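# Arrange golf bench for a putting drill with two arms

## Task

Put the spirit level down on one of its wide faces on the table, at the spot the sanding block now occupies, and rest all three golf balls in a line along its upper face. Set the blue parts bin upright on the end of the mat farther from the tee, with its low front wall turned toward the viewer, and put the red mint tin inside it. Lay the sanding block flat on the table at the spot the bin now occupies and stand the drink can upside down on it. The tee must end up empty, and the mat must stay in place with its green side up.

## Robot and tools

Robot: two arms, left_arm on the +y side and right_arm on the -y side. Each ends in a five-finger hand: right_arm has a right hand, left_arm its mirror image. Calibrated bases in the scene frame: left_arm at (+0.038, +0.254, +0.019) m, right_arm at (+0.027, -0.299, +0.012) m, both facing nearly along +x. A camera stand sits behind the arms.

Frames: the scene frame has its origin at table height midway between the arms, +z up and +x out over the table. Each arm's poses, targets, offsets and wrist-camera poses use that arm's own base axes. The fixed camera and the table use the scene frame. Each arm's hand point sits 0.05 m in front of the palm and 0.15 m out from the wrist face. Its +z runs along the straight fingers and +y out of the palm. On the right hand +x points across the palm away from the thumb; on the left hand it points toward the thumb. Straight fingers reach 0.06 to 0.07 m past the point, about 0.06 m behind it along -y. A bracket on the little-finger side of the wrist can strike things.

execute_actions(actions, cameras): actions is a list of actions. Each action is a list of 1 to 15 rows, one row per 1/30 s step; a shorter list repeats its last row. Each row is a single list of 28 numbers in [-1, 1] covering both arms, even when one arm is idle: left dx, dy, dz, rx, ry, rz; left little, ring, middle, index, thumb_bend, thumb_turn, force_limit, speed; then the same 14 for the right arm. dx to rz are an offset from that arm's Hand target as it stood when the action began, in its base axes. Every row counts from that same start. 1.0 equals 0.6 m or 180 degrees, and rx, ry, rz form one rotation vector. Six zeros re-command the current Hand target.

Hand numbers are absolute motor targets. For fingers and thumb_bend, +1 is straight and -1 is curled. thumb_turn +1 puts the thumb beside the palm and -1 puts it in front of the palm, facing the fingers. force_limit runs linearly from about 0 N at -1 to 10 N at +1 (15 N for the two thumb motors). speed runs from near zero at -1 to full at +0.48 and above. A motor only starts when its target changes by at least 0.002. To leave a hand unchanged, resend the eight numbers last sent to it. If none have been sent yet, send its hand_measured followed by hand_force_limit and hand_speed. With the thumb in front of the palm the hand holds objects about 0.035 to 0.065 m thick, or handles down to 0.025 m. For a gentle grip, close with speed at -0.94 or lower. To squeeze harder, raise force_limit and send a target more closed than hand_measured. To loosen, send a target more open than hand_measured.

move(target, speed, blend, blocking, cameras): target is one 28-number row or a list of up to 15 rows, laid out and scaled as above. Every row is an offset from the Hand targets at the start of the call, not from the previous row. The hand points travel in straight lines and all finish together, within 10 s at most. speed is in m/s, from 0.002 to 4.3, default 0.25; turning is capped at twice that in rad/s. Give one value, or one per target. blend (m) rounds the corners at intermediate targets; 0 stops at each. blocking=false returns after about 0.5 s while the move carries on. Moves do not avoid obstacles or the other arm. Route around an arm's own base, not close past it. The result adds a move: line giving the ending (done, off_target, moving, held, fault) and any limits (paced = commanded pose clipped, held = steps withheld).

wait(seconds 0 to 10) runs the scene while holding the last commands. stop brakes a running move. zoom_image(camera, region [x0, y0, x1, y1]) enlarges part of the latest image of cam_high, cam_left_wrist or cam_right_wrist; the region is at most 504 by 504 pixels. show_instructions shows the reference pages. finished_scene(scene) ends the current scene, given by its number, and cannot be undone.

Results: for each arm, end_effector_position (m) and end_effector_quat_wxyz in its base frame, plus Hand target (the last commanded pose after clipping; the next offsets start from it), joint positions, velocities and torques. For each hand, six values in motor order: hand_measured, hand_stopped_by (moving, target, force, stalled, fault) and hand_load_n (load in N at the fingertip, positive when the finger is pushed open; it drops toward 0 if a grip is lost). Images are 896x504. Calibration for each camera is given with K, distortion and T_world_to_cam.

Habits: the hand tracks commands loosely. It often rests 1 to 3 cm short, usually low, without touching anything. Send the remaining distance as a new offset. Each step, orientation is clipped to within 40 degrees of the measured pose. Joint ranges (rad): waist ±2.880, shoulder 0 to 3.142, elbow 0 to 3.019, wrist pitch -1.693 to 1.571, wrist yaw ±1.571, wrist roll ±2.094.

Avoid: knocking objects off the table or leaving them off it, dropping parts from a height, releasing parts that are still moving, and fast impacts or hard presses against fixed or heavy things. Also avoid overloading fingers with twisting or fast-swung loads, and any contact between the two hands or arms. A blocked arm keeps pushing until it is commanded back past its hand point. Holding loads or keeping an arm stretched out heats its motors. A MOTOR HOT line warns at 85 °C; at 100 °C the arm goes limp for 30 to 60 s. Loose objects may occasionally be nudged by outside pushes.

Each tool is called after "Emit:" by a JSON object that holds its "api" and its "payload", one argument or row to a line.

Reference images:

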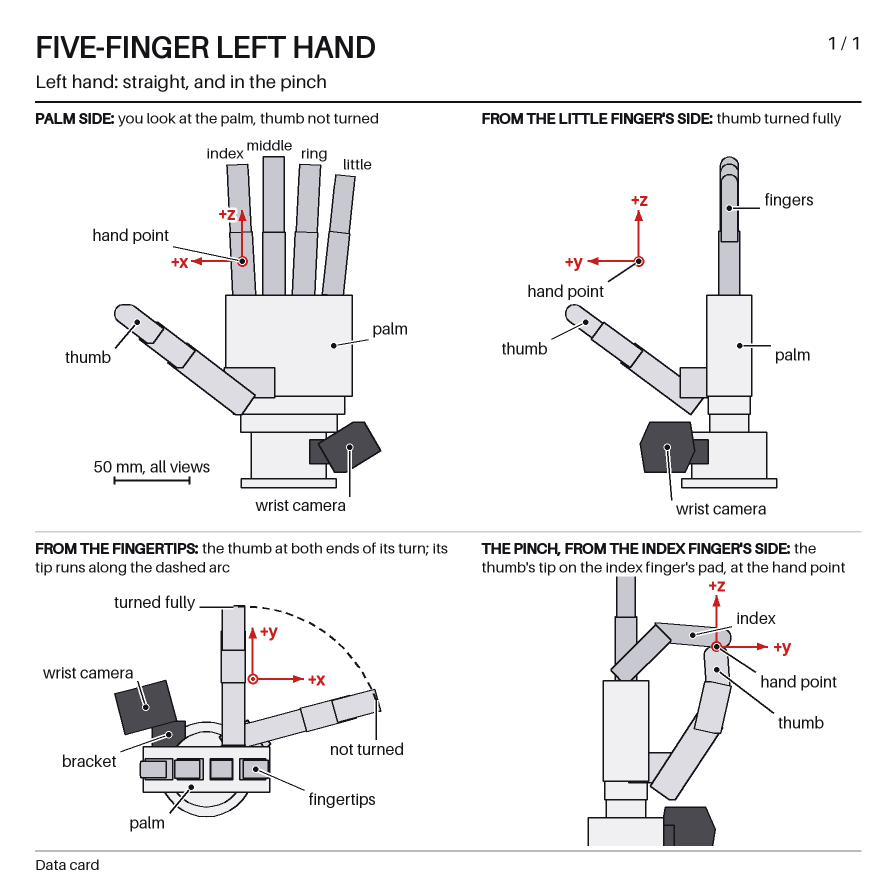

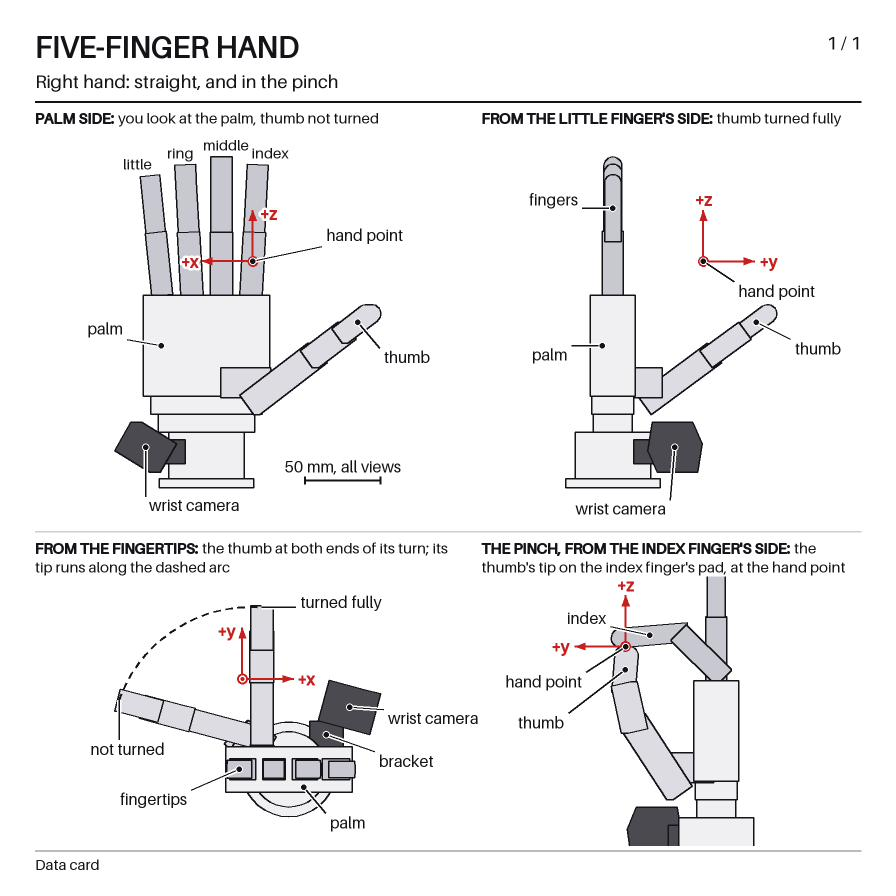

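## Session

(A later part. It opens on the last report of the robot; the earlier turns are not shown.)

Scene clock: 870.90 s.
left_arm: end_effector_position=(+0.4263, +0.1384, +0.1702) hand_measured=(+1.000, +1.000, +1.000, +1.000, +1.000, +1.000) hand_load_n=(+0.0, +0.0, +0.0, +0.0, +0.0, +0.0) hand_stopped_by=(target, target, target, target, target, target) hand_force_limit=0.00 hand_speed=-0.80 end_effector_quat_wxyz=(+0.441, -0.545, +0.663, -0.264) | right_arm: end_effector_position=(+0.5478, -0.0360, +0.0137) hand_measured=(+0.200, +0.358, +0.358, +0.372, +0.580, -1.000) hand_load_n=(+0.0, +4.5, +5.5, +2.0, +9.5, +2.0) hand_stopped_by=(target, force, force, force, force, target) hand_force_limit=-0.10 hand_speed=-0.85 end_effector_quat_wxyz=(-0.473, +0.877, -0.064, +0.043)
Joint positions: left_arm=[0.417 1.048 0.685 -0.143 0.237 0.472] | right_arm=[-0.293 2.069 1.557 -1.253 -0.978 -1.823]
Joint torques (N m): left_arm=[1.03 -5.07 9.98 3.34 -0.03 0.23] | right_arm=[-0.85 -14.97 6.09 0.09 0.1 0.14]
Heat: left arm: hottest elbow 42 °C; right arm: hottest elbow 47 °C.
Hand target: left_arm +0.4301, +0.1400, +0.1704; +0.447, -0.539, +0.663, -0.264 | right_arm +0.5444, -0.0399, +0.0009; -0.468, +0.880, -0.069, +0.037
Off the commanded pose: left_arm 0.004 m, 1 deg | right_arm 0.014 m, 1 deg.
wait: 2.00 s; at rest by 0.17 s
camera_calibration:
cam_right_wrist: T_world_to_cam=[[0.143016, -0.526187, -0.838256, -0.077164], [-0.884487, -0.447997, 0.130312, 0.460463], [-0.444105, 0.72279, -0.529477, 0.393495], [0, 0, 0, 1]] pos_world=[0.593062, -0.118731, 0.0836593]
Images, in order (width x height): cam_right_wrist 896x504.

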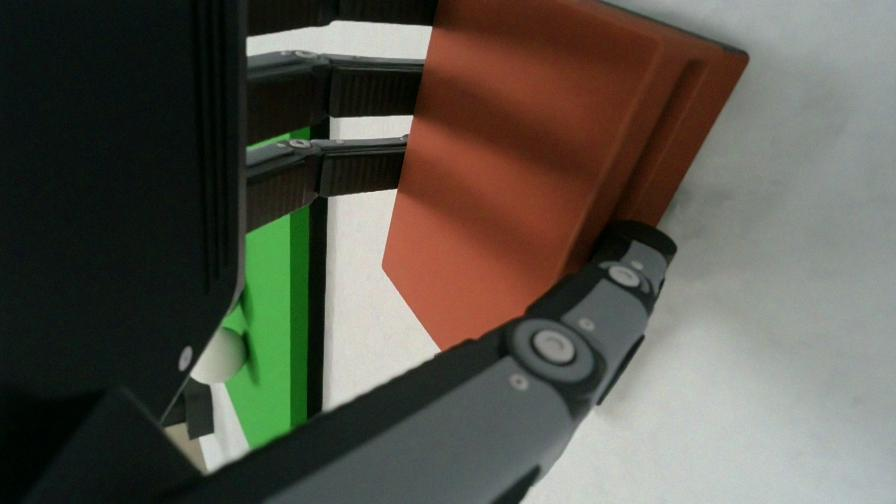

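Emit:
{"api": "move", "payload": {
  "target": [0, 0, 0, 0, 0, 0, 1,1,1,1,1,1,0,-0.8, 0,0,0.15,0,0,0, 0.2,0.2,0.2,0.2,0.2,-1,-0.1,-0.85],
  "speed": 0.12,
  "cameras": ["cam_right_wrist","cam_high"]
}}

Scene clock: 878.73 s.
left_arm: end_effector_position=(+0.4263, +0.1384, +0.1702) hand_measured=(+1.000, +1.000, +1.000, +1.000, +1.000, +1.000) hand_load_n=(+0.0, +0.0, +0.0, -0.5, +0.0, +0.0) hand_stopped_by=(target, target, target, target, target, target) hand_force_limit=0.00 hand_speed=-0.80 end_effector_quat_wxyz=(+0.441, -0.545, +0.663, -0.264) | right_arm: end_effector_position=(+0.5253, -0.0323, +0.0599) hand_measured=(+0.200, +0.358, +0.358, +0.372, +0.580, -1.000) hand_load_n=(+0.0, +3.0, +4.0, +1.0, +10.0, +2.5) hand_stopped_by=(target, force, force, force, force, target) hand_force_limit=-0.10 hand_speed=-0.85 end_effector_quat_wxyz=(-0.473, +0.877, -0.079, +0.008)
Joint positions: left_arm=[0.417 1.048 0.685 -0.143 0.237 0.472] | right_arm=[-0.293 2.006 1.578 -1.414 -0.96 -1.826]
Joint torques (N m): left_arm=[1.03 -5.01 9.98 3.34 -0.03 0.23] | right_arm=[-0.85 -17.67 10.99 -1.07 -0.63 0.18]
Heat: left arm: hottest elbow 42 °C; right arm: hottest elbow 45 °C.
Hand target: left_arm +0.4301, +0.1400, +0.1704; +0.447, -0.539, +0.663, -0.264 | right_arm +0.5444, -0.0399, +0.0908; -0.468, +0.880, -0.069, +0.037
Off the commanded pose: left_arm 0.004 m, 1 deg | right_arm 0.037 m, 4 deg.
move: off_target (right_arm)
camera_calibration:
cam_right_wrist: T_world_to_cam=[[0.0816356, -0.521207, -0.849517, -0.000240365], [-0.869476, -0.453891, 0.194923, 0.42424], [-0.487183, 0.722722, -0.49023, 0.425566], [0, 0, 0, 1]] pos_world=[0.576214, -0.115133, 0.125727]
Images, in order (width x height): cam_high 896x504, cam_right_wrist 896x504.

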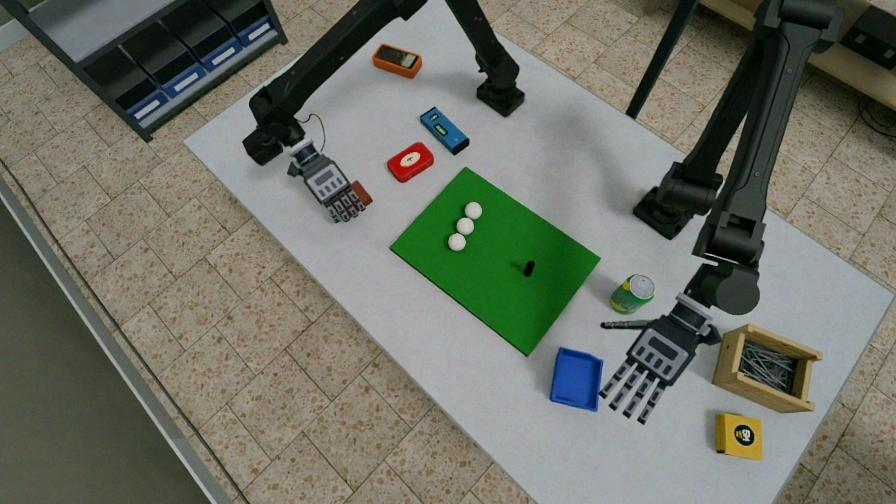

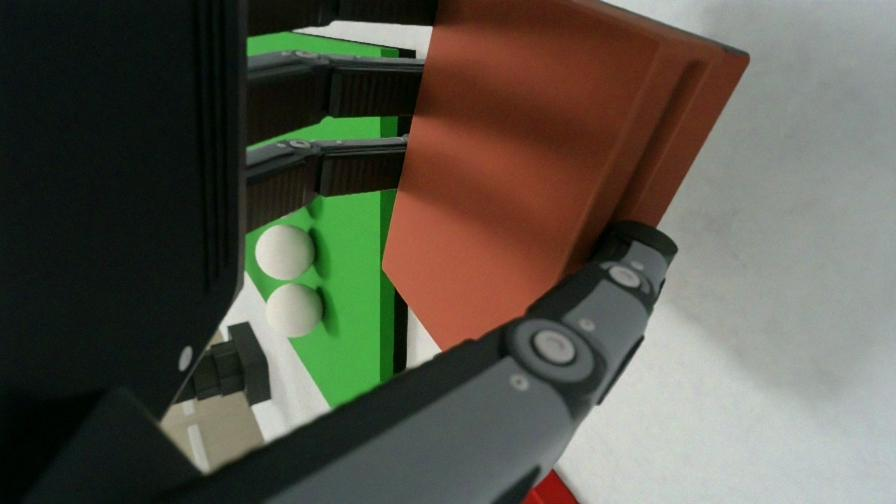

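Emit:
{"api": "move", "payload": {
  "target": [0, 0, 0, 0, 0, 0, 1,1,1,1,1,1,0,-0.8, 0.11,0.44,0.02,0,0,0, 0.2,0.2,0.2,0.2,0.2,-1,-0.1,-0.85],
  "speed": 0.2,
  "cameras": ["cam_right_wrist","cam_high"]
}}

Scene clock: 893.03 s.
left_arm: end_effector_position=(+0.4263, +0.1384, +0.1702) hand_measured=(+1.000, +1.000, +1.000, +1.000, +1.000, +1.000) hand_load_n=(+0.0, +0.0, +0.0, +0.0, +0.0, +0.0) hand_stopped_by=(target, target, target, target, target, target) hand_force_limit=0.00 hand_speed=-0.80 end_effector_quat_wxyz=(+0.441, -0.545, +0.663, -0.264) | right_arm: end_effector_position=(+0.5781, +0.2200, +0.0730) hand_measured=(+0.200, +0.358, +0.358, +0.372, +0.580, -1.000) hand_load_n=(+0.0, +3.0, +4.5, +1.5, +10.0, +2.5) hand_stopped_by=(target, force, force, force, force, target) hand_force_limit=-0.10 hand_speed=-0.85 end_effector_quat_wxyz=(-0.457, +0.885, -0.082, +0.000)
Joint positions: left_arm=[0.417 1.048 0.685 -0.143 0.237 0.472] | right_arm=[0.153 1.978 1.578 -0.843 -0.909 -1.072]
Joint torques (N m): left_arm=[1.08 -5.07 9.98 3.34 -0.03 0.23] | right_arm=[-1.03 -16.62 12.97 1.06 -0.6 0.27]
Heat: left arm: hottest elbow 42 °C; right arm: hottest elbow 46 °C.
Hand target: left_arm +0.4301, +0.1400, +0.1704; +0.447, -0.539, +0.663, -0.264 | right_arm +0.6104, +0.2241, +0.1028; -0.468, +0.880, -0.069, +0.037
Off the commanded pose: left_arm 0.004 m, 1 deg | right_arm 0.044 m, 5 deg.
move: off_target (right_arm)
camera_calibration:
cam_right_wrist: T_world_to_cam=[[0.0670844, -0.549158, -0.833021, 0.151492], [-0.863499, -0.450239, 0.227276, 0.575448], [-0.499869, 0.704066, -0.504402, 0.287815], [0, 0, 0, 1]] pos_world=[0.630606, 0.139642, 0.140585]
Images, in order (width x height): cam_high 896x504, cam_right_wrist 896x504.

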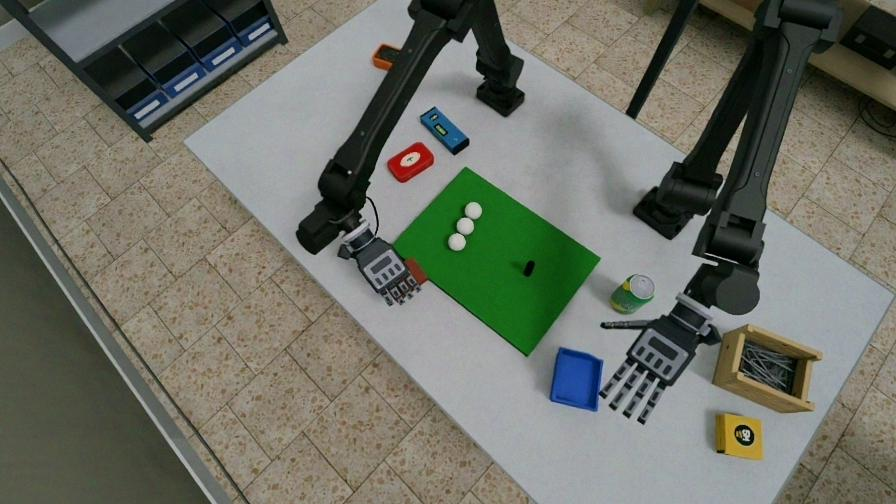

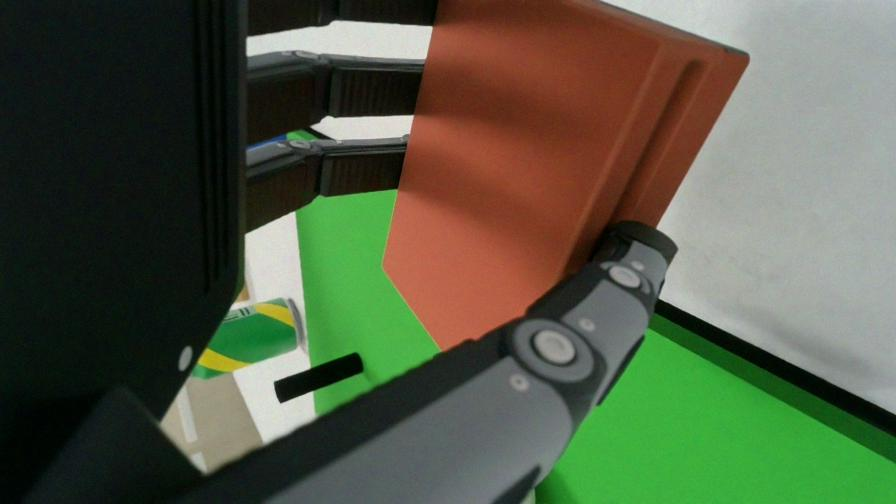

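Emit:
{"api": "move", "payload": {
  "target": [
    [0, 0, 0, 0, 0, 0, 1,1,1,1,1,1,0,-0.8, 0.07,0.0,0.01,0,0,0, 0.2,0.2,0.2,0.2,0.2,-1,-0.1,-0.85],
    [0, 0, 0, 0, 0, 0, 1,1,1,1,1,1,0,-0.8, 0.06,0.0,-0.09,0,0,0, 0.2,0.2,0.2,0.2,0.2,-1,-0.1,-0.85]
  ],
  "speed": 0.12,
  "cameras": ["cam_right_wrist","cam_high"]
}}

Scene clock: 927.83 s.
left_arm: end_effector_position=(+0.4263, +0.1384, +0.1702) hand_measured=(+1.000, +1.000, +1.000, +1.000, +1.000, +1.000) hand_load_n=(+0.0, +0.0, -0.5, +0.0, +0.0, +0.0) hand_stopped_by=(target, target, target, target, target, target) hand_force_limit=0.00 hand_speed=-0.80 end_effector_quat_wxyz=(+0.441, -0.545, +0.663, -0.264) | right_arm: end_effector_position=(+0.6388, +0.2294, +0.0445) hand_measured=(+0.200, +0.358, +0.358, +0.372, +0.580, -1.000) hand_load_n=(+0.0, +3.0, +4.5, +1.5, +10.5, +2.5) hand_stopped_by=(target, force, force, force, force, target) hand_force_limit=-0.10 hand_speed=-0.85 end_effector_quat_wxyz=(-0.464, +0.883, -0.069, +0.025)
Joint positions: left_arm=[0.417 1.048 0.685 -0.143 0.237 0.472] | right_arm=[0.153 2.129 1.744 -0.801 -0.909 -1.071]
Joint torques (N m): left_arm=[1.08 -5.07 9.98 3.36 -0.03 0.23] | right_arm=[-1.38 -18.26 7.98 1.17 -0.69 0.14]
Heat: left arm: hottest elbow 43 °C; right arm: hottest elbow 52 °C.
Hand target: left_arm +0.4301, +0.1400, +0.1704; +0.447, -0.539, +0.663, -0.264 | right_arm +0.6464, +0.2241, +0.0489; -0.468, +0.880, -0.069, +0.037
Off the commanded pose: left_arm 0.004 m, 1 deg | right_arm 0.010 m, 1 deg.
move: done
camera_calibration:
cam_right_wrist: T_world_to_cam=[[0.114688, -0.541789, -0.832654, 0.0967855], [-0.875112, -0.451777, 0.173425, 0.648742], [-0.470133, 0.708776, -0.525939, 0.278051], [0, 0, 0, 1]] pos_world=[0.687343, 0.148448, 0.114319]
Images, in order (width x height): cam_high 896x504, cam_right_wrist 896x504.

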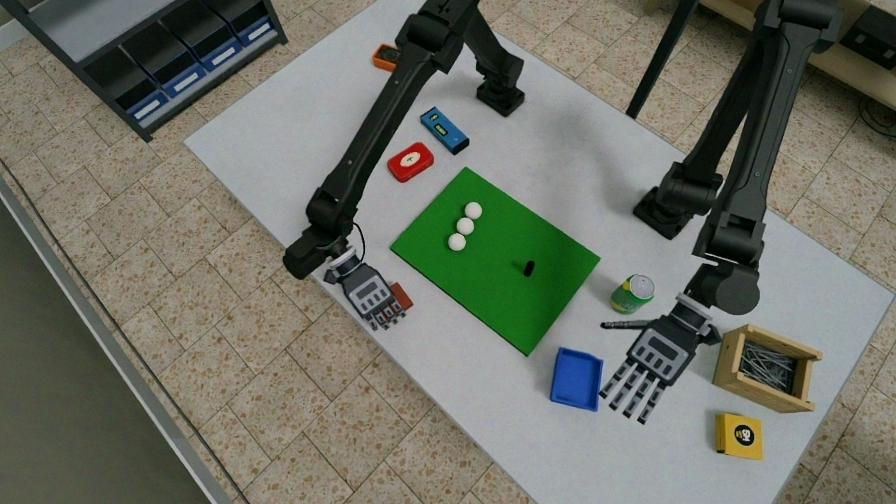

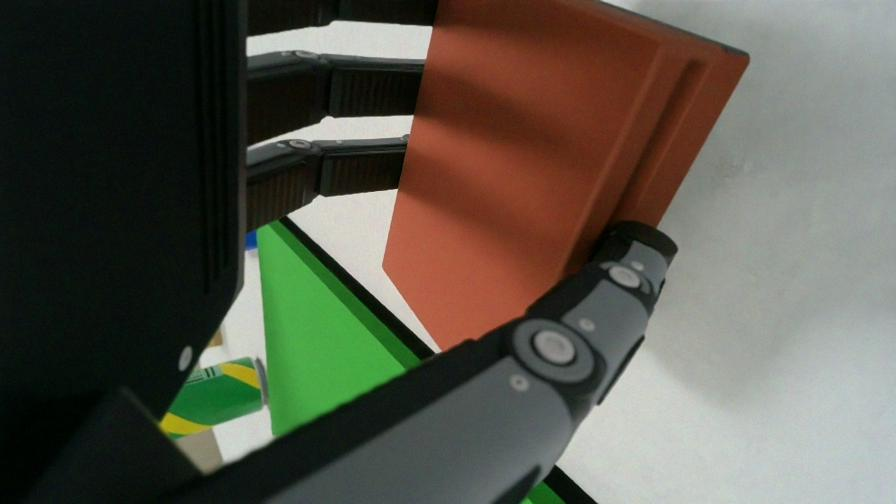

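Emit:
{"api": "move", "payload": {
  "target": [
    [0, 0, 0, 0, 0, 0, 1,1,1,1,1,1,0,-0.8, -0.035,0.0,-0.03,0,0,0, 0.2,0.2,0.2,0.2,0.2,-1,-0.1,-0.85],
    [0, 0, 0, 0, 0, 0, 1,1,1,1,1,1,0,-0.8, -0.035,0.0,-0.065,0,0,0, 0.2,0.2,0.2,0.2,0.2,-1,-0.1,-0.85]
  ],
  "speed": 0.08,
  "cameras": ["cam_right_wrist"]
}}

Scene clock: 946.63 s.
left_arm: end_effector_position=(+0.4263, +0.1384, +0.1702) hand_measured=(+1.000, +1.000, +1.000, +1.000, +1.000, +1.000) hand_load_n=(+0.0, +0.0, +0.0, +0.0, +0.0, +0.0) hand_stopped_by=(target, target, target, target, target, target) hand_force_limit=0.00 hand_speed=-0.80 end_effector_quat_wxyz=(+0.441, -0.545, +0.663, -0.264) | right_arm: end_effector_position=(+0.6220, +0.2278, +0.0148) hand_measured=(+0.200, +0.358, +0.358, +0.370, +0.580, -1.000) hand_load_n=(-0.5, +2.0, +3.5, +1.0, +11.0, +1.5) hand_stopped_by=(target, force, force, force, force, target) hand_force_limit=-0.10 hand_speed=-0.85 end_effector_quat_wxyz=(-0.470, +0.880, -0.069, +0.026)
Joint positions: left_arm=[0.417 1.048 0.685 -0.143 0.237 0.472] | right_arm=[0.151 2.119 1.635 -0.69 -0.922 -1.064]
Joint torques (N m): left_arm=[1.08 -5.01 9.98 3.36 -0.03 0.23] | right_arm=[-0.85 -17.49 6.52 1.59 -0.09 0.14]
Heat: left arm: hottest elbow 43 °C; right arm: hottest elbow 52 °C.
Hand target: left_arm +0.4301, +0.1400, +0.1704; +0.447, -0.539, +0.663, -0.264 | right_arm +0.6253, +0.2242, +0.0097; -0.468, +0.880, -0.069, +0.036
Off the commanded pose: left_arm 0.004 m, 1 deg | right_arm 0.007 m, 1 deg.
move: done
camera_calibration:
cam_right_wrist: T_world_to_cam=[[0.11709, -0.529861, -0.839962, 0.0688887], [-0.876314, -0.45309, 0.163658, 0.639721], [-0.467294, 0.716908, -0.517377, 0.251906], [0, 0, 0, 1]] pos_world=[0.670244, 0.145759, 0.0834987]
Images, in order (width x height): cam_right_wrist 896x504.

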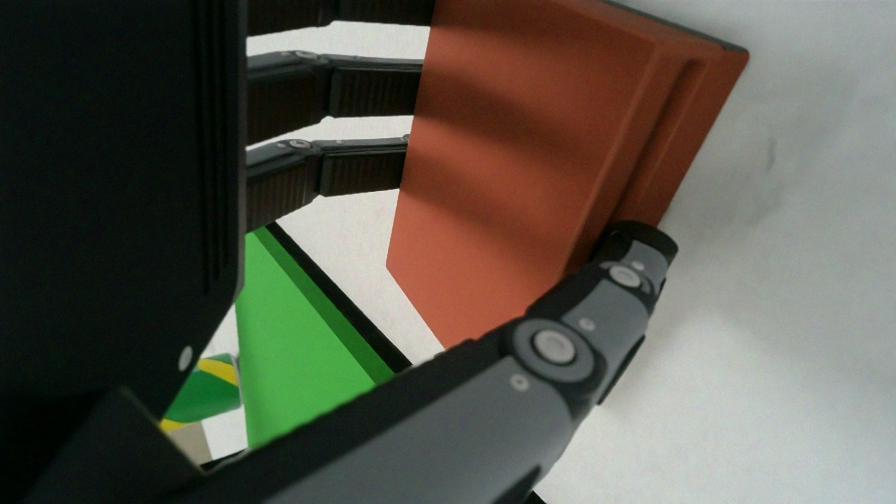

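Emit:
{"api": "move", "payload": {
  "target": [
    [0, 0, 0, 0, 0, 0, 1,1,1,1,1,1,0,-0.8, 0,0.0,0.0,0,0,0, 0.8,0.8,0.8,0.8,0.8,-1,-0.1,-0.7],
    [0, 0, 0, 0, 0, 0, 1,1,1,1,1,1,0,-0.8, -0.01,0.0,0.17,0,0,0, 0.8,0.8,0.8,0.8,0.8,-1,-0.1,-0.7]
  ],
  "speed": 0.12,
  "cameras": ["cam_right_wrist","cam_high"]
}}

Scene clock: 958.93 s.
left_arm: end_effector_position=(+0.4263, +0.1384, +0.1702) hand_measured=(+1.000, +1.000, +1.000, +1.000, +1.000, +1.000) hand_load_n=(+0.0, +0.0, +0.0, +0.0, +0.0, +0.0) hand_stopped_by=(target, target, target, target, target, target) hand_force_limit=0.00 hand_speed=-0.80 end_effector_quat_wxyz=(+0.441, -0.545, +0.663, -0.264) | right_arm: end_effector_position=(+0.5986, +0.2229, +0.0762) hand_measured=(+0.800, +0.800, +0.800, +0.800, +0.800, -1.000) hand_load_n=(+0.0, +0.0, +0.0, +0.0, +0.0, +0.0) hand_stopped_by=(target, target, target, target, target, target) hand_force_limit=-0.10 hand_speed=-0.70 end_effector_quat_wxyz=(-0.462, +0.883, -0.081, +0.008)
Joint positions: left_arm=[0.417 1.048 0.685 -0.143 0.237 0.472] | right_arm=[0.151 2.015 1.643 -0.848 -0.915 -1.064]
Joint torques (N m): left_arm=[1.03 -5.01 9.98 3.33 -0.03 0.23] | right_arm=[-0.73 -18.37 12.08 0.02 -0.38 0.17]
Heat: left arm: hottest elbow 43 °C; right arm: hottest elbow 49 °C.
Hand target: left_arm +0.4301, +0.1400, +0.1704; +0.447, -0.539, +0.663, -0.264 | right_arm +0.6193, +0.2241, +0.1119; -0.468, +0.880, -0.069, +0.037
Off the commanded pose: left_arm 0.004 m, 1 deg | right_arm 0.041 m, 4 deg.
move: off_target (right_arm)
camera_calibration:
cam_right_wrist: T_world_to_cam=[[0.0773875, -0.541691, -0.837008, 0.146863], [-0.869213, -0.447867, 0.209483, 0.598042], [-0.488344, 0.711327, -0.505504, 0.289241], [0, 0, 0, 1]] pos_world=[0.64971, 0.141653, 0.143859]
Images, in order (width x height): cam_high 896x504, cam_right_wrist 896x504.

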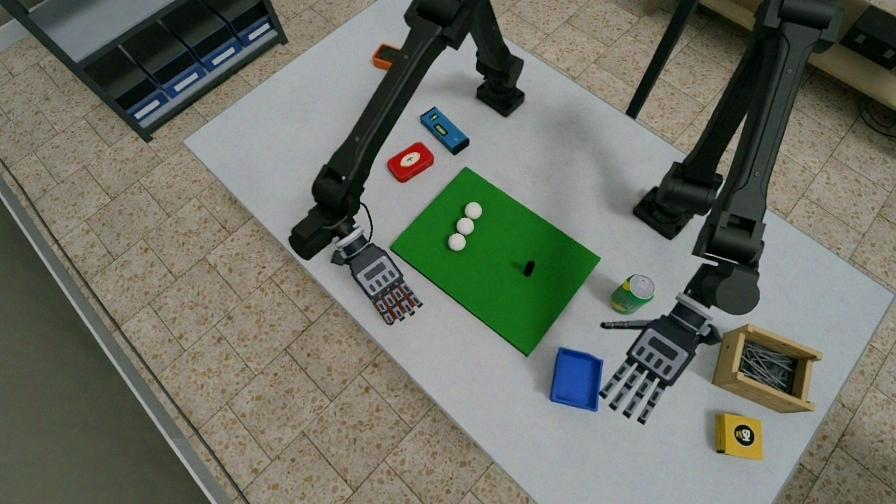

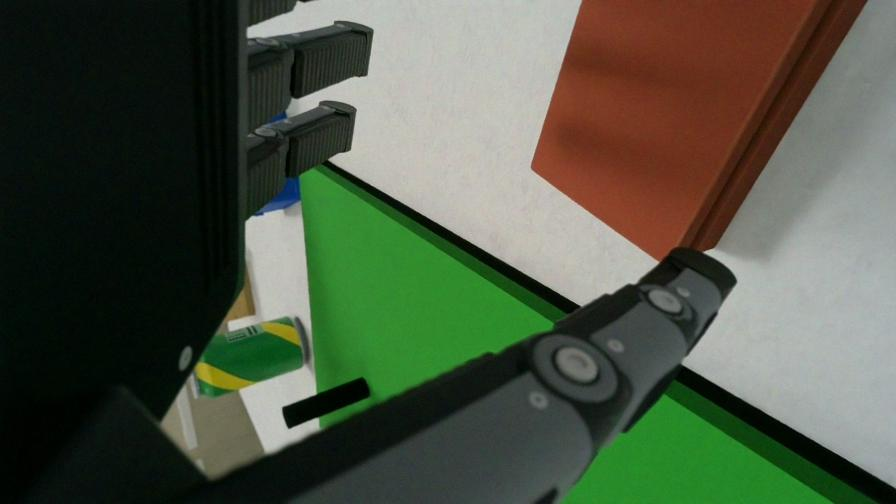

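Emit:
{"api": "move", "payload": {
  "target": [
    [0, 0, 0.1, 0, 0, 0, 1,1,1,1,1,1,0,-0.8, -0.1,-0.2,0.18,0,0,0, 0.8,0.8,0.8,0.8,0.8,-1,-0.1,-0.7],
    [0, 0, 0.1, 0, 0, 0, 1,1,1,1,1,1,0,-0.8, -0.449,-0.84,0.18,0,0,-0.5, 0.8,0.8,0.8,0.8,0.8,-1,-0.1,-0.7],
    [-0.217,-1.133,-0.084,-0.0491,0.1056,-0.5284, 0.8,0.8,0.8,0.8,0.8,-1,0,0, -0.449,-0.84,0.18,0,0,-0.5, 0.8,0.8,0.8,0.8,0.8,-1,-0.1,-0.7]
  ],
  "speed": 0.35,
  "blend": 0.05,
  "cameras": ["all"]
}}

every number of target 3 of 3 must lie in its column's range; nothing of the call was run
Scene clock: 1000.60 s.
left_arm: end_effector_position=(+0.4263, +0.1384, +0.1702) hand_measured=(+1.000, +1.000, +1.000, +1.000, +1.000, +1.000) hand_load_n=(+0.0, +0.0, +0.0, -0.5, +0.0, -0.5) hand_stopped_by=(target, target, target, target, target, target) hand_force_limit=0.00 hand_speed=-0.80 end_effector_quat_wxyz=(+0.441, -0.545, +0.663, -0.264) | right_arm: end_effector_position=(+0.5986, +0.2229, +0.0762) hand_measured=(+0.800, +0.800, +0.800, +0.800, +0.800, -1.000) hand_load_n=(+0.0, +0.0, +0.0, +0.0, +0.0, +0.0) hand_stopped_by=(target, target, target, target, target, target) hand_force_limit=-0.10 hand_speed=-0.70 end_effector_quat_wxyz=(-0.462, +0.883, -0.081, +0.008)
Joint positions: left_arm=[0.417 1.048 0.685 -0.143 0.237 0.472] | right_arm=[0.151 2.015 1.643 -0.848 -0.915 -1.064]
Joint torques (N m): left_arm=[1.08 -5.07 9.98 3.36 -0.03 0.23] | right_arm=[-0.73 -18.43 12.1 0.02 -0.38 0.18]
Heat: left arm: hottest elbow 43 °C; right arm: hottest elbow 60 °C.
Hand target: left_arm +0.4301, +0.1400, +0.1704; +0.447, -0.539, +0.663, -0.264 | right_arm +0.6193, +0.2241, +0.1119; -0.468, +0.880, -0.069, +0.037
Off the commanded pose: left_arm 0.004 m, 1 deg | right_arm 0.041 m, 4 deg.

Emit:
{"api": "move", "payload": {
  "target": [
    [0, 0, 0.1, 0, 0, 0, 1,1,1,1,1,1,0,-0.8, -0.1,-0.2,0.18,0,0,0, 0.8,0.8,0.8,0.8,0.8,-1,-0.1,-0.7],
    [0, 0, 0.1, 0, 0, 0, 1,1,1,1,1,1,0,-0.8, -0.449,-0.84,0.18,0,0,-0.5, 0.8,0.8,0.8,0.8,0.8,-1,-0.1,-0.7],
    [-0.12,-0.85,0.05,-0.0491,0.1056,-0.5284, 0.8,0.8,0.8,0.8,0.8,-1,0,0, -0.449,-0.84,0.18,0,0,-0.5, 0.8,0.8,0.8,0.8,0.8,-1,-0.1,-0.7]
  ],
  "speed": 0.35,
  "blend": 0.05,
  "cameras": ["all"]
}}

Scene clock: 1017.37 s.
left_arm: end_effector_position=(+0.3438, -0.3635, +0.1833) hand_measured=(+0.800, +0.800, +0.800, +0.800, +0.800, -1.000) hand_load_n=(+0.0, +0.0, +0.0, +0.0, +0.0, +0.0) hand_stopped_by=(target, target, target, target, target, target) hand_force_limit=0.00 hand_speed=0.00 end_effector_quat_wxyz=(-0.048, +0.051, +0.885, -0.461) | right_arm: end_effector_position=(+0.3523, -0.2760, +0.2136) hand_measured=(+0.800, +0.800, +0.800, +0.800, +0.800, -1.000) hand_load_n=(+0.0, +0.0, +0.0, +0.0, +0.0, +0.0) hand_stopped_by=(target, target, target, target, target, target) hand_force_limit=-0.10 hand_speed=-0.70 end_effector_quat_wxyz=(+0.307, -0.580, +0.672, -0.343)
Joint positions: left_arm=[-0.551 1.503 1.223 -0.791 0.862 0.901] | right_arm=[-0.913 1.186 0.974 -0.572 -0.616 -0.504]
Joint torques (N m): left_arm=[1.55 -10.4 13.78 1.13 0.48 0.26] | right_arm=[-1.26 -9.29 8.03 1.78 -0.09 0.22]
Heat: left arm: hottest elbow 46 °C; right arm: hottest elbow 58 °C.
Hand target: left_arm +0.3580, -0.3701, +0.2004; -0.033, +0.062, +0.881, -0.468 | right_arm +0.3500, -0.2798, +0.2199; +0.305, -0.574, +0.671, -0.357
Off the commanded pose: left_arm 0.023 m, 2 deg | right_arm 0.008 m, 2 deg.
move: off_target (left_arm); target 3's new numbers were sent with left_arm's hand 0.023 m and 2 deg from that target
camera_calibration:
cam_left_wrist: T_world_to_cam=[[-0.328121, -0.555711, 0.763886, -0.221141], [-0.762834, 0.632831, 0.132703, 0.468664], [-0.557155, -0.539175, -0.63156, 0.232451], [0, 0, 0, 1]] pos_world=[0.414463, -0.294144, 0.25354]
cam_right_wrist: T_world_to_cam=[[-0.548948, -0.12118, -0.827026, 0.345265], [-0.456276, 0.872456, 0.175021, 0.358004], [0.700335, 0.473429, -0.534225, 0.115011], [0, 0, 0, 1]] pos_world=[0.272335, -0.324953, 0.284327]

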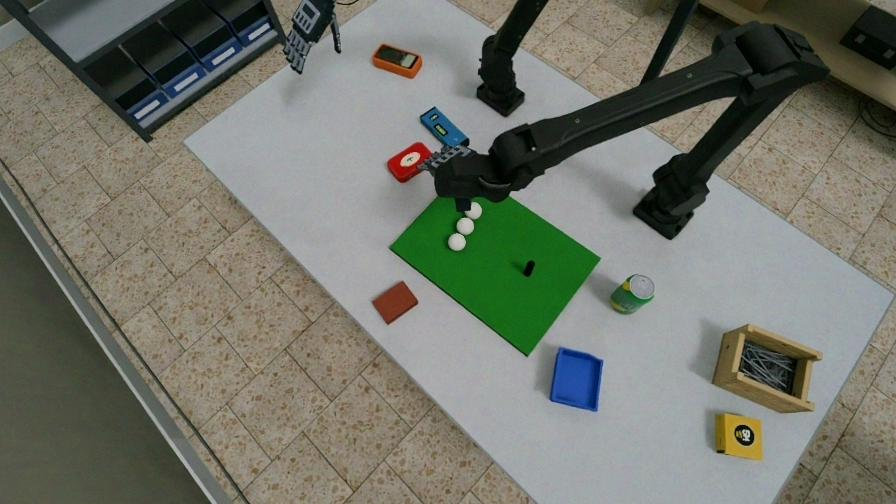

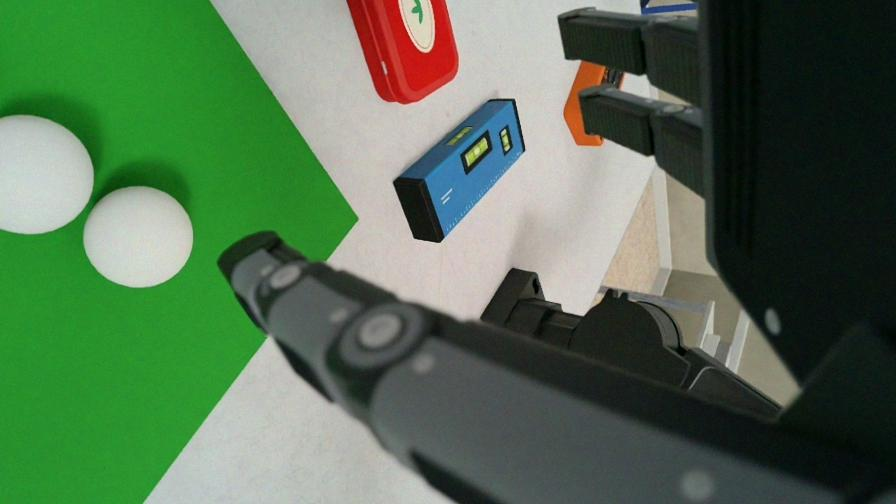

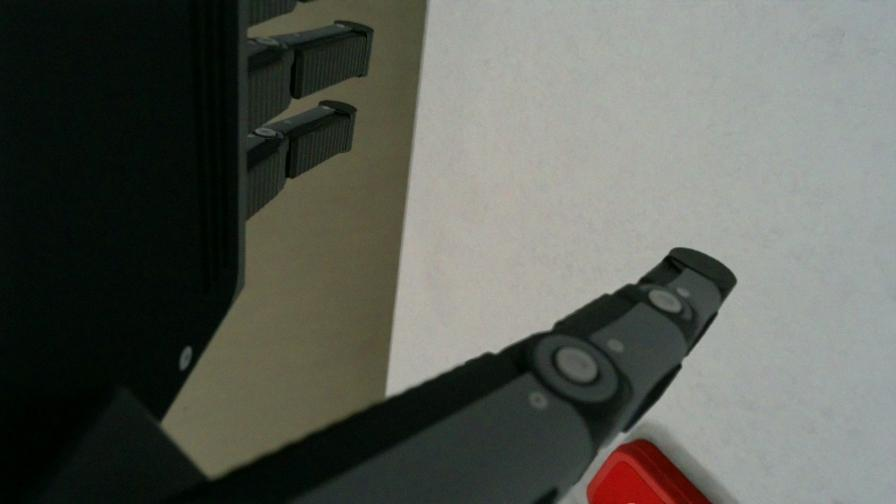

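Emit:
{"api": "zoom_image", "payload": {
  "camera": "cam_left_wrist",
  "region": [340, 0, 560, 260]
}}

Scaled by 1.938.

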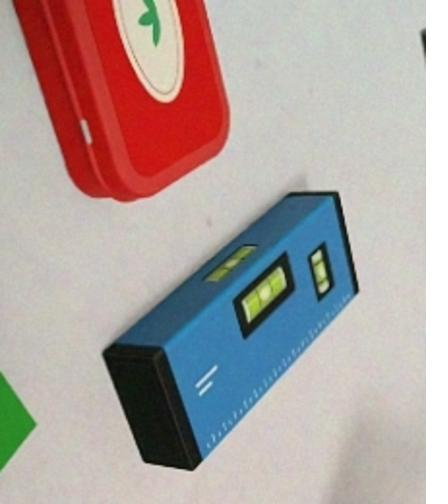

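Emit:
{"api": "move", "payload": {
  "target": [-0.09,-0.25,-0.15,0,0,0, 0.8,0.8,0.8,0.8,0.8,-1,0,0, 0,0,0,0,0,0, 0.8,0.8,0.8,0.8,0.8,-1,-0.1,-0.7],
  "speed": 0.2,
  "cameras": ["cam_high","cam_left_wrist"]
}}

Scene clock: 1038.53 s.
left_arm: end_effector_position=(+0.2971, -0.5154, +0.1070) hand_measured=(+0.800, +0.800, +0.800, +0.800, +0.800, -1.000) hand_load_n=(+0.0, +0.0, +0.0, +0.0, +0.0, +0.0) hand_stopped_by=(target, target, target, target, target, target) hand_force_limit=0.00 hand_speed=0.00 end_effector_quat_wxyz=(-0.039, +0.066, +0.884, -0.462) | right_arm: end_effector_position=(+0.3523, -0.2760, +0.2136) hand_measured=(+0.800, +0.800, +0.800, +0.800, +0.800, -1.000) hand_load_n=(+0.0, +0.0, +0.0, +0.0, +0.0, +0.0) hand_stopped_by=(target, target, target, target, target, target) hand_force_limit=-0.10 hand_speed=-0.70 end_effector_quat_wxyz=(+0.307, -0.580, +0.672, -0.343)
Joint positions: left_arm=[-0.85 1.701 1.223 -0.35 0.684 0.594] | right_arm=[-0.913 1.186 0.974 -0.572 -0.616 -0.504]
Joint torques (N m): left_arm=[1.61 -12.4 10.09 2.77 0.21 0.06] | right_arm=[-1.26 -9.23 8.03 1.8 -0.09 0.22]
Heat: left arm: hottest elbow 49 °C; right arm: hottest elbow 52 °C.
Hand target: left_arm +0.3039, -0.5201, +0.1104; -0.033, +0.062, +0.881, -0.468 | right_arm +0.3500, -0.2798, +0.2199; +0.305, -0.574, +0.671, -0.357
Off the commanded pose: left_arm 0.009 m, 1 deg | right_arm 0.008 m, 2 deg.
move: done
camera_calibration:
cam_left_wrist: T_world_to_cam=[[-0.36062, -0.545696, 0.756418, -0.247018], [-0.755171, 0.646804, 0.106593, 0.54695], [-0.547421, -0.532785, -0.645344, 0.0782309], [0, 0, 0, 1]] pos_world=[0.366786, -0.446886, 0.179034]
Images, in order (width x height): cam_high 896x504, cam_left_wrist 896x504.

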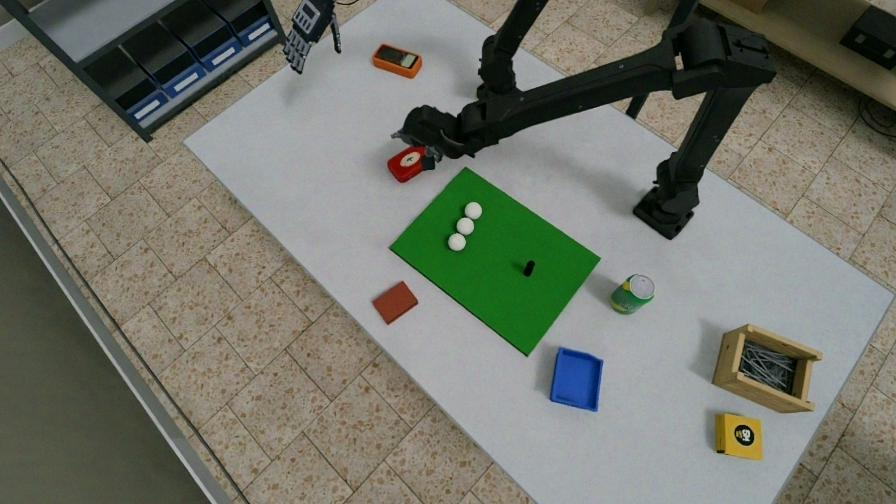

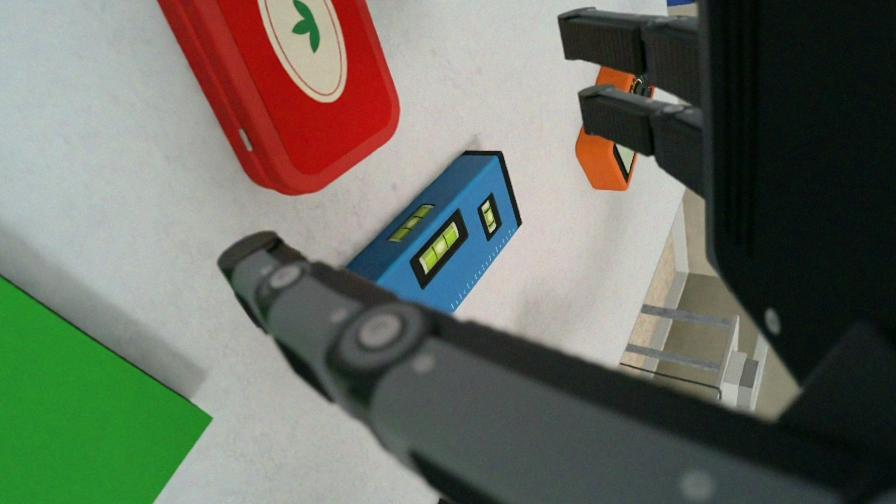

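Emit:
{"api": "move", "payload": {
  "target": [0.057,-0.063,-0.1,0,0,0.033, 0.8,0.8,0.8,0.8,0.8,-1,0,0, 0,0,0,0,0,0, 0.8,0.8,0.8,0.8,0.8,-1,-0.1,-0.7],
  "speed": 0.15,
  "cameras": ["cam_high","cam_left_wrist"]
}}

Scene clock: 1081.33 s.
left_arm: end_effector_position=(+0.3270, -0.5381, +0.0321) hand_measured=(+0.800, +0.800, +0.800, +0.800, +0.800, -1.000) hand_load_n=(+0.0, +0.0, +0.0, +0.0, +0.0, +0.0) hand_stopped_by=(target, target, target, target, target, target) hand_force_limit=0.00 hand_speed=0.00 end_effector_quat_wxyz=(-0.022, +0.010, +0.892, -0.451) | right_arm: end_effector_position=(+0.3523, -0.2760, +0.2136) hand_measured=(+0.800, +0.800, +0.800, +0.800, +0.800, -1.000) hand_load_n=(+0.0, +0.0, +0.0, +0.0, +0.0, +0.0) hand_stopped_by=(target, target, target, target, target, target) hand_force_limit=-0.10 hand_speed=-0.70 end_effector_quat_wxyz=(+0.307, -0.580, +0.672, -0.343)
Joint positions: left_arm=[-0.85 1.866 1.235 -0.172 0.603 0.494] | right_arm=[-0.913 1.186 0.974 -0.572 -0.616 -0.504]
Joint torques (N m): left_arm=[0.73 -14.27 12.27 2.82 0.18 0.06] | right_arm=[-1.26 -9.29 8.03 1.8 -0.09 0.22]
Heat: left arm: hottest elbow 47 °C; right arm: hottest elbow 47 °C.
Hand target: left_arm +0.3382, -0.5579, +0.0504; -0.008, +0.016, +0.883, -0.469 | right_arm +0.3500, -0.2798, +0.2199; +0.305, -0.574, +0.671, -0.357
Off the commanded pose: left_arm 0.029 m, 3 deg | right_arm 0.008 m, 2 deg.
move: off_target (left_arm)
camera_calibration:
cam_left_wrist: T_world_to_cam=[[-0.27996, -0.60413, 0.746089, -0.249454], [-0.821467, 0.552935, 0.139483, 0.562308], [-0.496805, -0.573838, -0.651073, -0.0043443], [0, 0, 0, 1]] pos_world=[0.389922, -0.464116, 0.104854]
Images, in order (width x height): cam_high 896x504, cam_left_wrist 896x504.

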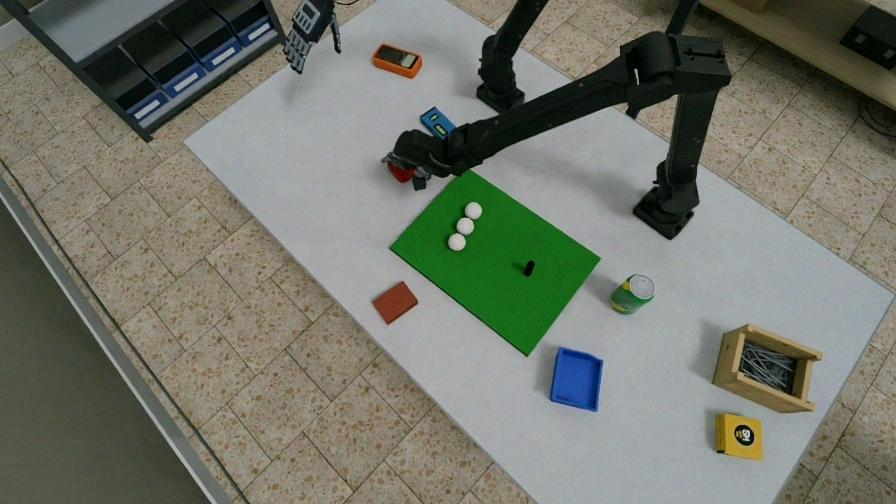

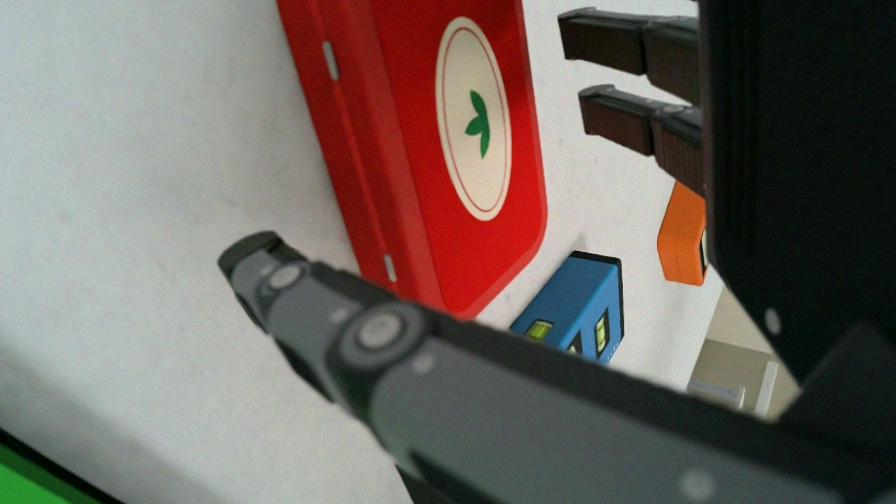

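Emit:
{"api": "move", "payload": {
  "target": [
    [0.005,-0.045,0,0,0,0, 0.8,0.8,0.8,0.8,0.8,-1,0,0, 0,0,0,0,0,0, 0.8,0.8,0.8,0.8,0.8,-1,-0.1,-0.7],
    [0.005,-0.045,-0.06,0,0,0, 0.8,0.8,0.8,0.8,0.8,-1,0,0, 0,0,0,0,0,0, 0.8,0.8,0.8,0.8,0.8,-1,-0.1,-0.7]
  ],
  "speed": 0.1,
  "cameras": ["cam_left_wrist"]
}}

Scene clock: 1102.23 s.
left_arm: end_effector_position=(+0.3387, -0.5745, +0.0119) hand_measured=(+0.800, +0.800, +0.800, +0.800, +0.800, -1.000) hand_load_n=(+0.0, +0.0, +0.0, +0.0, +0.0, +0.0) hand_stopped_by=(target, target, target, target, target, target) hand_force_limit=0.00 hand_speed=0.00 end_effector_quat_wxyz=(-0.012, +0.015, +0.887, -0.461) | right_arm: end_effector_position=(+0.3523, -0.2760, +0.2136) hand_measured=(+0.800, +0.800, +0.800, +0.800, +0.800, -1.000) hand_load_n=(+0.0, +0.0, +0.0, +0.0, +0.0, +0.5) hand_stopped_by=(target, target, target, target, target, target) hand_force_limit=-0.10 hand_speed=-0.70 end_effector_quat_wxyz=(+0.307, -0.580, +0.672, -0.343)
Joint positions: left_arm=[-0.876 1.962 1.312 -0.108 0.582 0.472] | right_arm=[-0.913 1.186 0.974 -0.572 -0.616 -0.504]
Joint torques (N m): left_arm=[0.79 -14.21 10.02 2.91 0.17 0.07] | right_arm=[-1.26 -9.29 8.03 1.8 -0.09 0.22]
Heat: left arm: hottest elbow 47 °C; right arm: hottest elbow 45 °C.
Hand target: left_arm +0.3412, -0.5849, +0.0143; -0.008, +0.016, +0.883, -0.469 | right_arm +0.3500, -0.2798, +0.2199; +0.305, -0.574, +0.671, -0.357
Off the commanded pose: left_arm 0.011 m, 1 deg | right_arm 0.008 m, 2 deg.
move: off_target (left_arm)
camera_calibration:
cam_left_wrist: T_world_to_cam=[[-0.296185, -0.586494, 0.753856, -0.23758], [-0.824571, 0.555339, 0.108081, 0.597751], [-0.482034, -0.589596, -0.648089, -0.0466699], [0, 0, 0, 1]] pos_world=[0.400024, -0.49881, 0.0842497]
Images, in order (width x height): cam_left_wrist 896x504.

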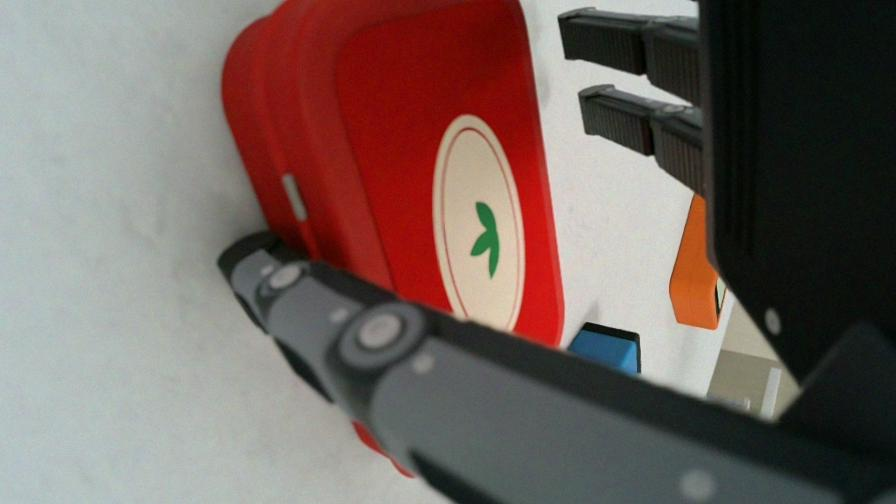

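Emit:
{"api": "move", "payload": {
  "target": [
    [-0.013,0.003,-0.02,0,0,0, 0.8,0.8,0.8,0.8,0.8,-1,0,0, 0,0,0,0,0,0, 0.8,0.8,0.8,0.8,0.8,-1,-0.1,-0.7],
    [-0.013,0.003,-0.02,0,0,0, 0.2,0.2,0.2,0.2,0.2,-1,-0.1,-0.85, 0,0,0,0,0,0, 0.8,0.8,0.8,0.8,0.8,-1,-0.1,-0.7]
  ],
  "speed": 0.08,
  "cameras": ["cam_left_wrist"]
}}

Scene clock: 1123.57 s.
left_arm: end_effector_position=(+0.3389, -0.5796, +0.0126) hand_measured=(+0.200, +0.456, +0.512, +0.456, +0.660, -1.000) hand_load_n=(+0.0, +6.0, +0.0, +4.5, +10.5, +2.5) hand_stopped_by=(target, force, force, force, force, target) hand_force_limit=-0.10 hand_speed=-0.85 end_effector_quat_wxyz=(-0.003, +0.018, +0.882, -0.471) | right_arm: end_effector_position=(+0.3523, -0.2760, +0.2136) hand_measured=(+0.800, +0.800, +0.800, +0.800, +0.800, -1.000) hand_load_n=(+0.0, +0.0, +0.0, +0.0, +0.5, +0.5) hand_stopped_by=(target, target, target, target, target, target) hand_force_limit=-0.10 hand_speed=-0.70 end_effector_quat_wxyz=(+0.307, -0.580, +0.672, -0.343)
Joint positions: left_arm=[-0.882 1.962 1.302 -0.066 0.576 0.466] | right_arm=[-0.913 1.186 0.974 -0.572 -0.616 -0.504]
Joint torques (N m): left_arm=[0.56 -14.04 8.25 2.85 0.19 0.06] | right_arm=[-1.26 -9.29 8.03 1.8 -0.09 0.21]
Heat: left arm: hottest elbow 48 °C; right arm: hottest elbow 45 °C.
Hand target: left_arm +0.3334, -0.5830, +0.0024; -0.008, +0.016, +0.883, -0.469 | right_arm +0.3500, -0.2798, +0.2199; +0.305, -0.574, +0.671, -0.357
Off the commanded pose: left_arm 0.012 m, 1 deg | right_arm 0.008 m, 2 deg.
move: off_target (left_arm); target 2's new numbers were sent with left_arm's hand 0.012 m and 1 deg from that target
camera_calibration:
cam_left_wrist: T_world_to_cam=[[-0.308588, -0.571433, 0.76042, -0.228117], [-0.827867, 0.555026, 0.0811268, 0.60185], [-0.468411, -0.604492, -0.644345, -0.0623894], [0, 0, 0, 1]] pos_world=[0.398634, -0.50211, 0.0844384]
Images, in order (width x height): cam_left_wrist 896x504.

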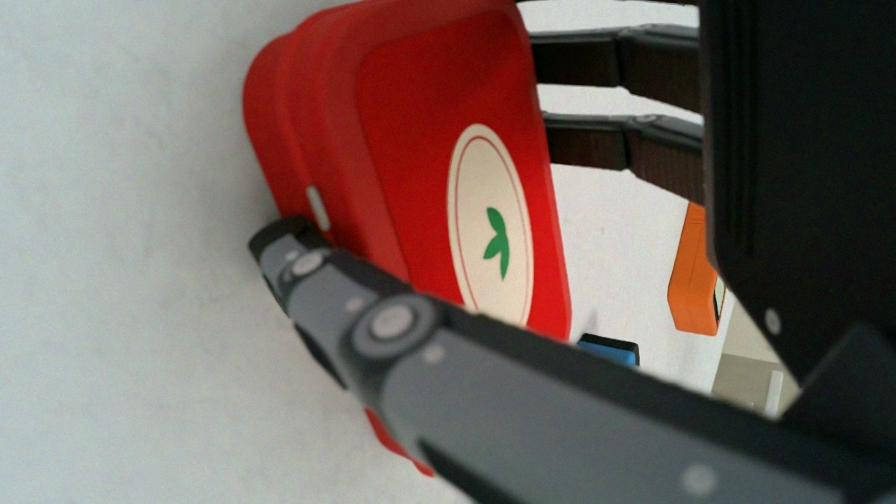

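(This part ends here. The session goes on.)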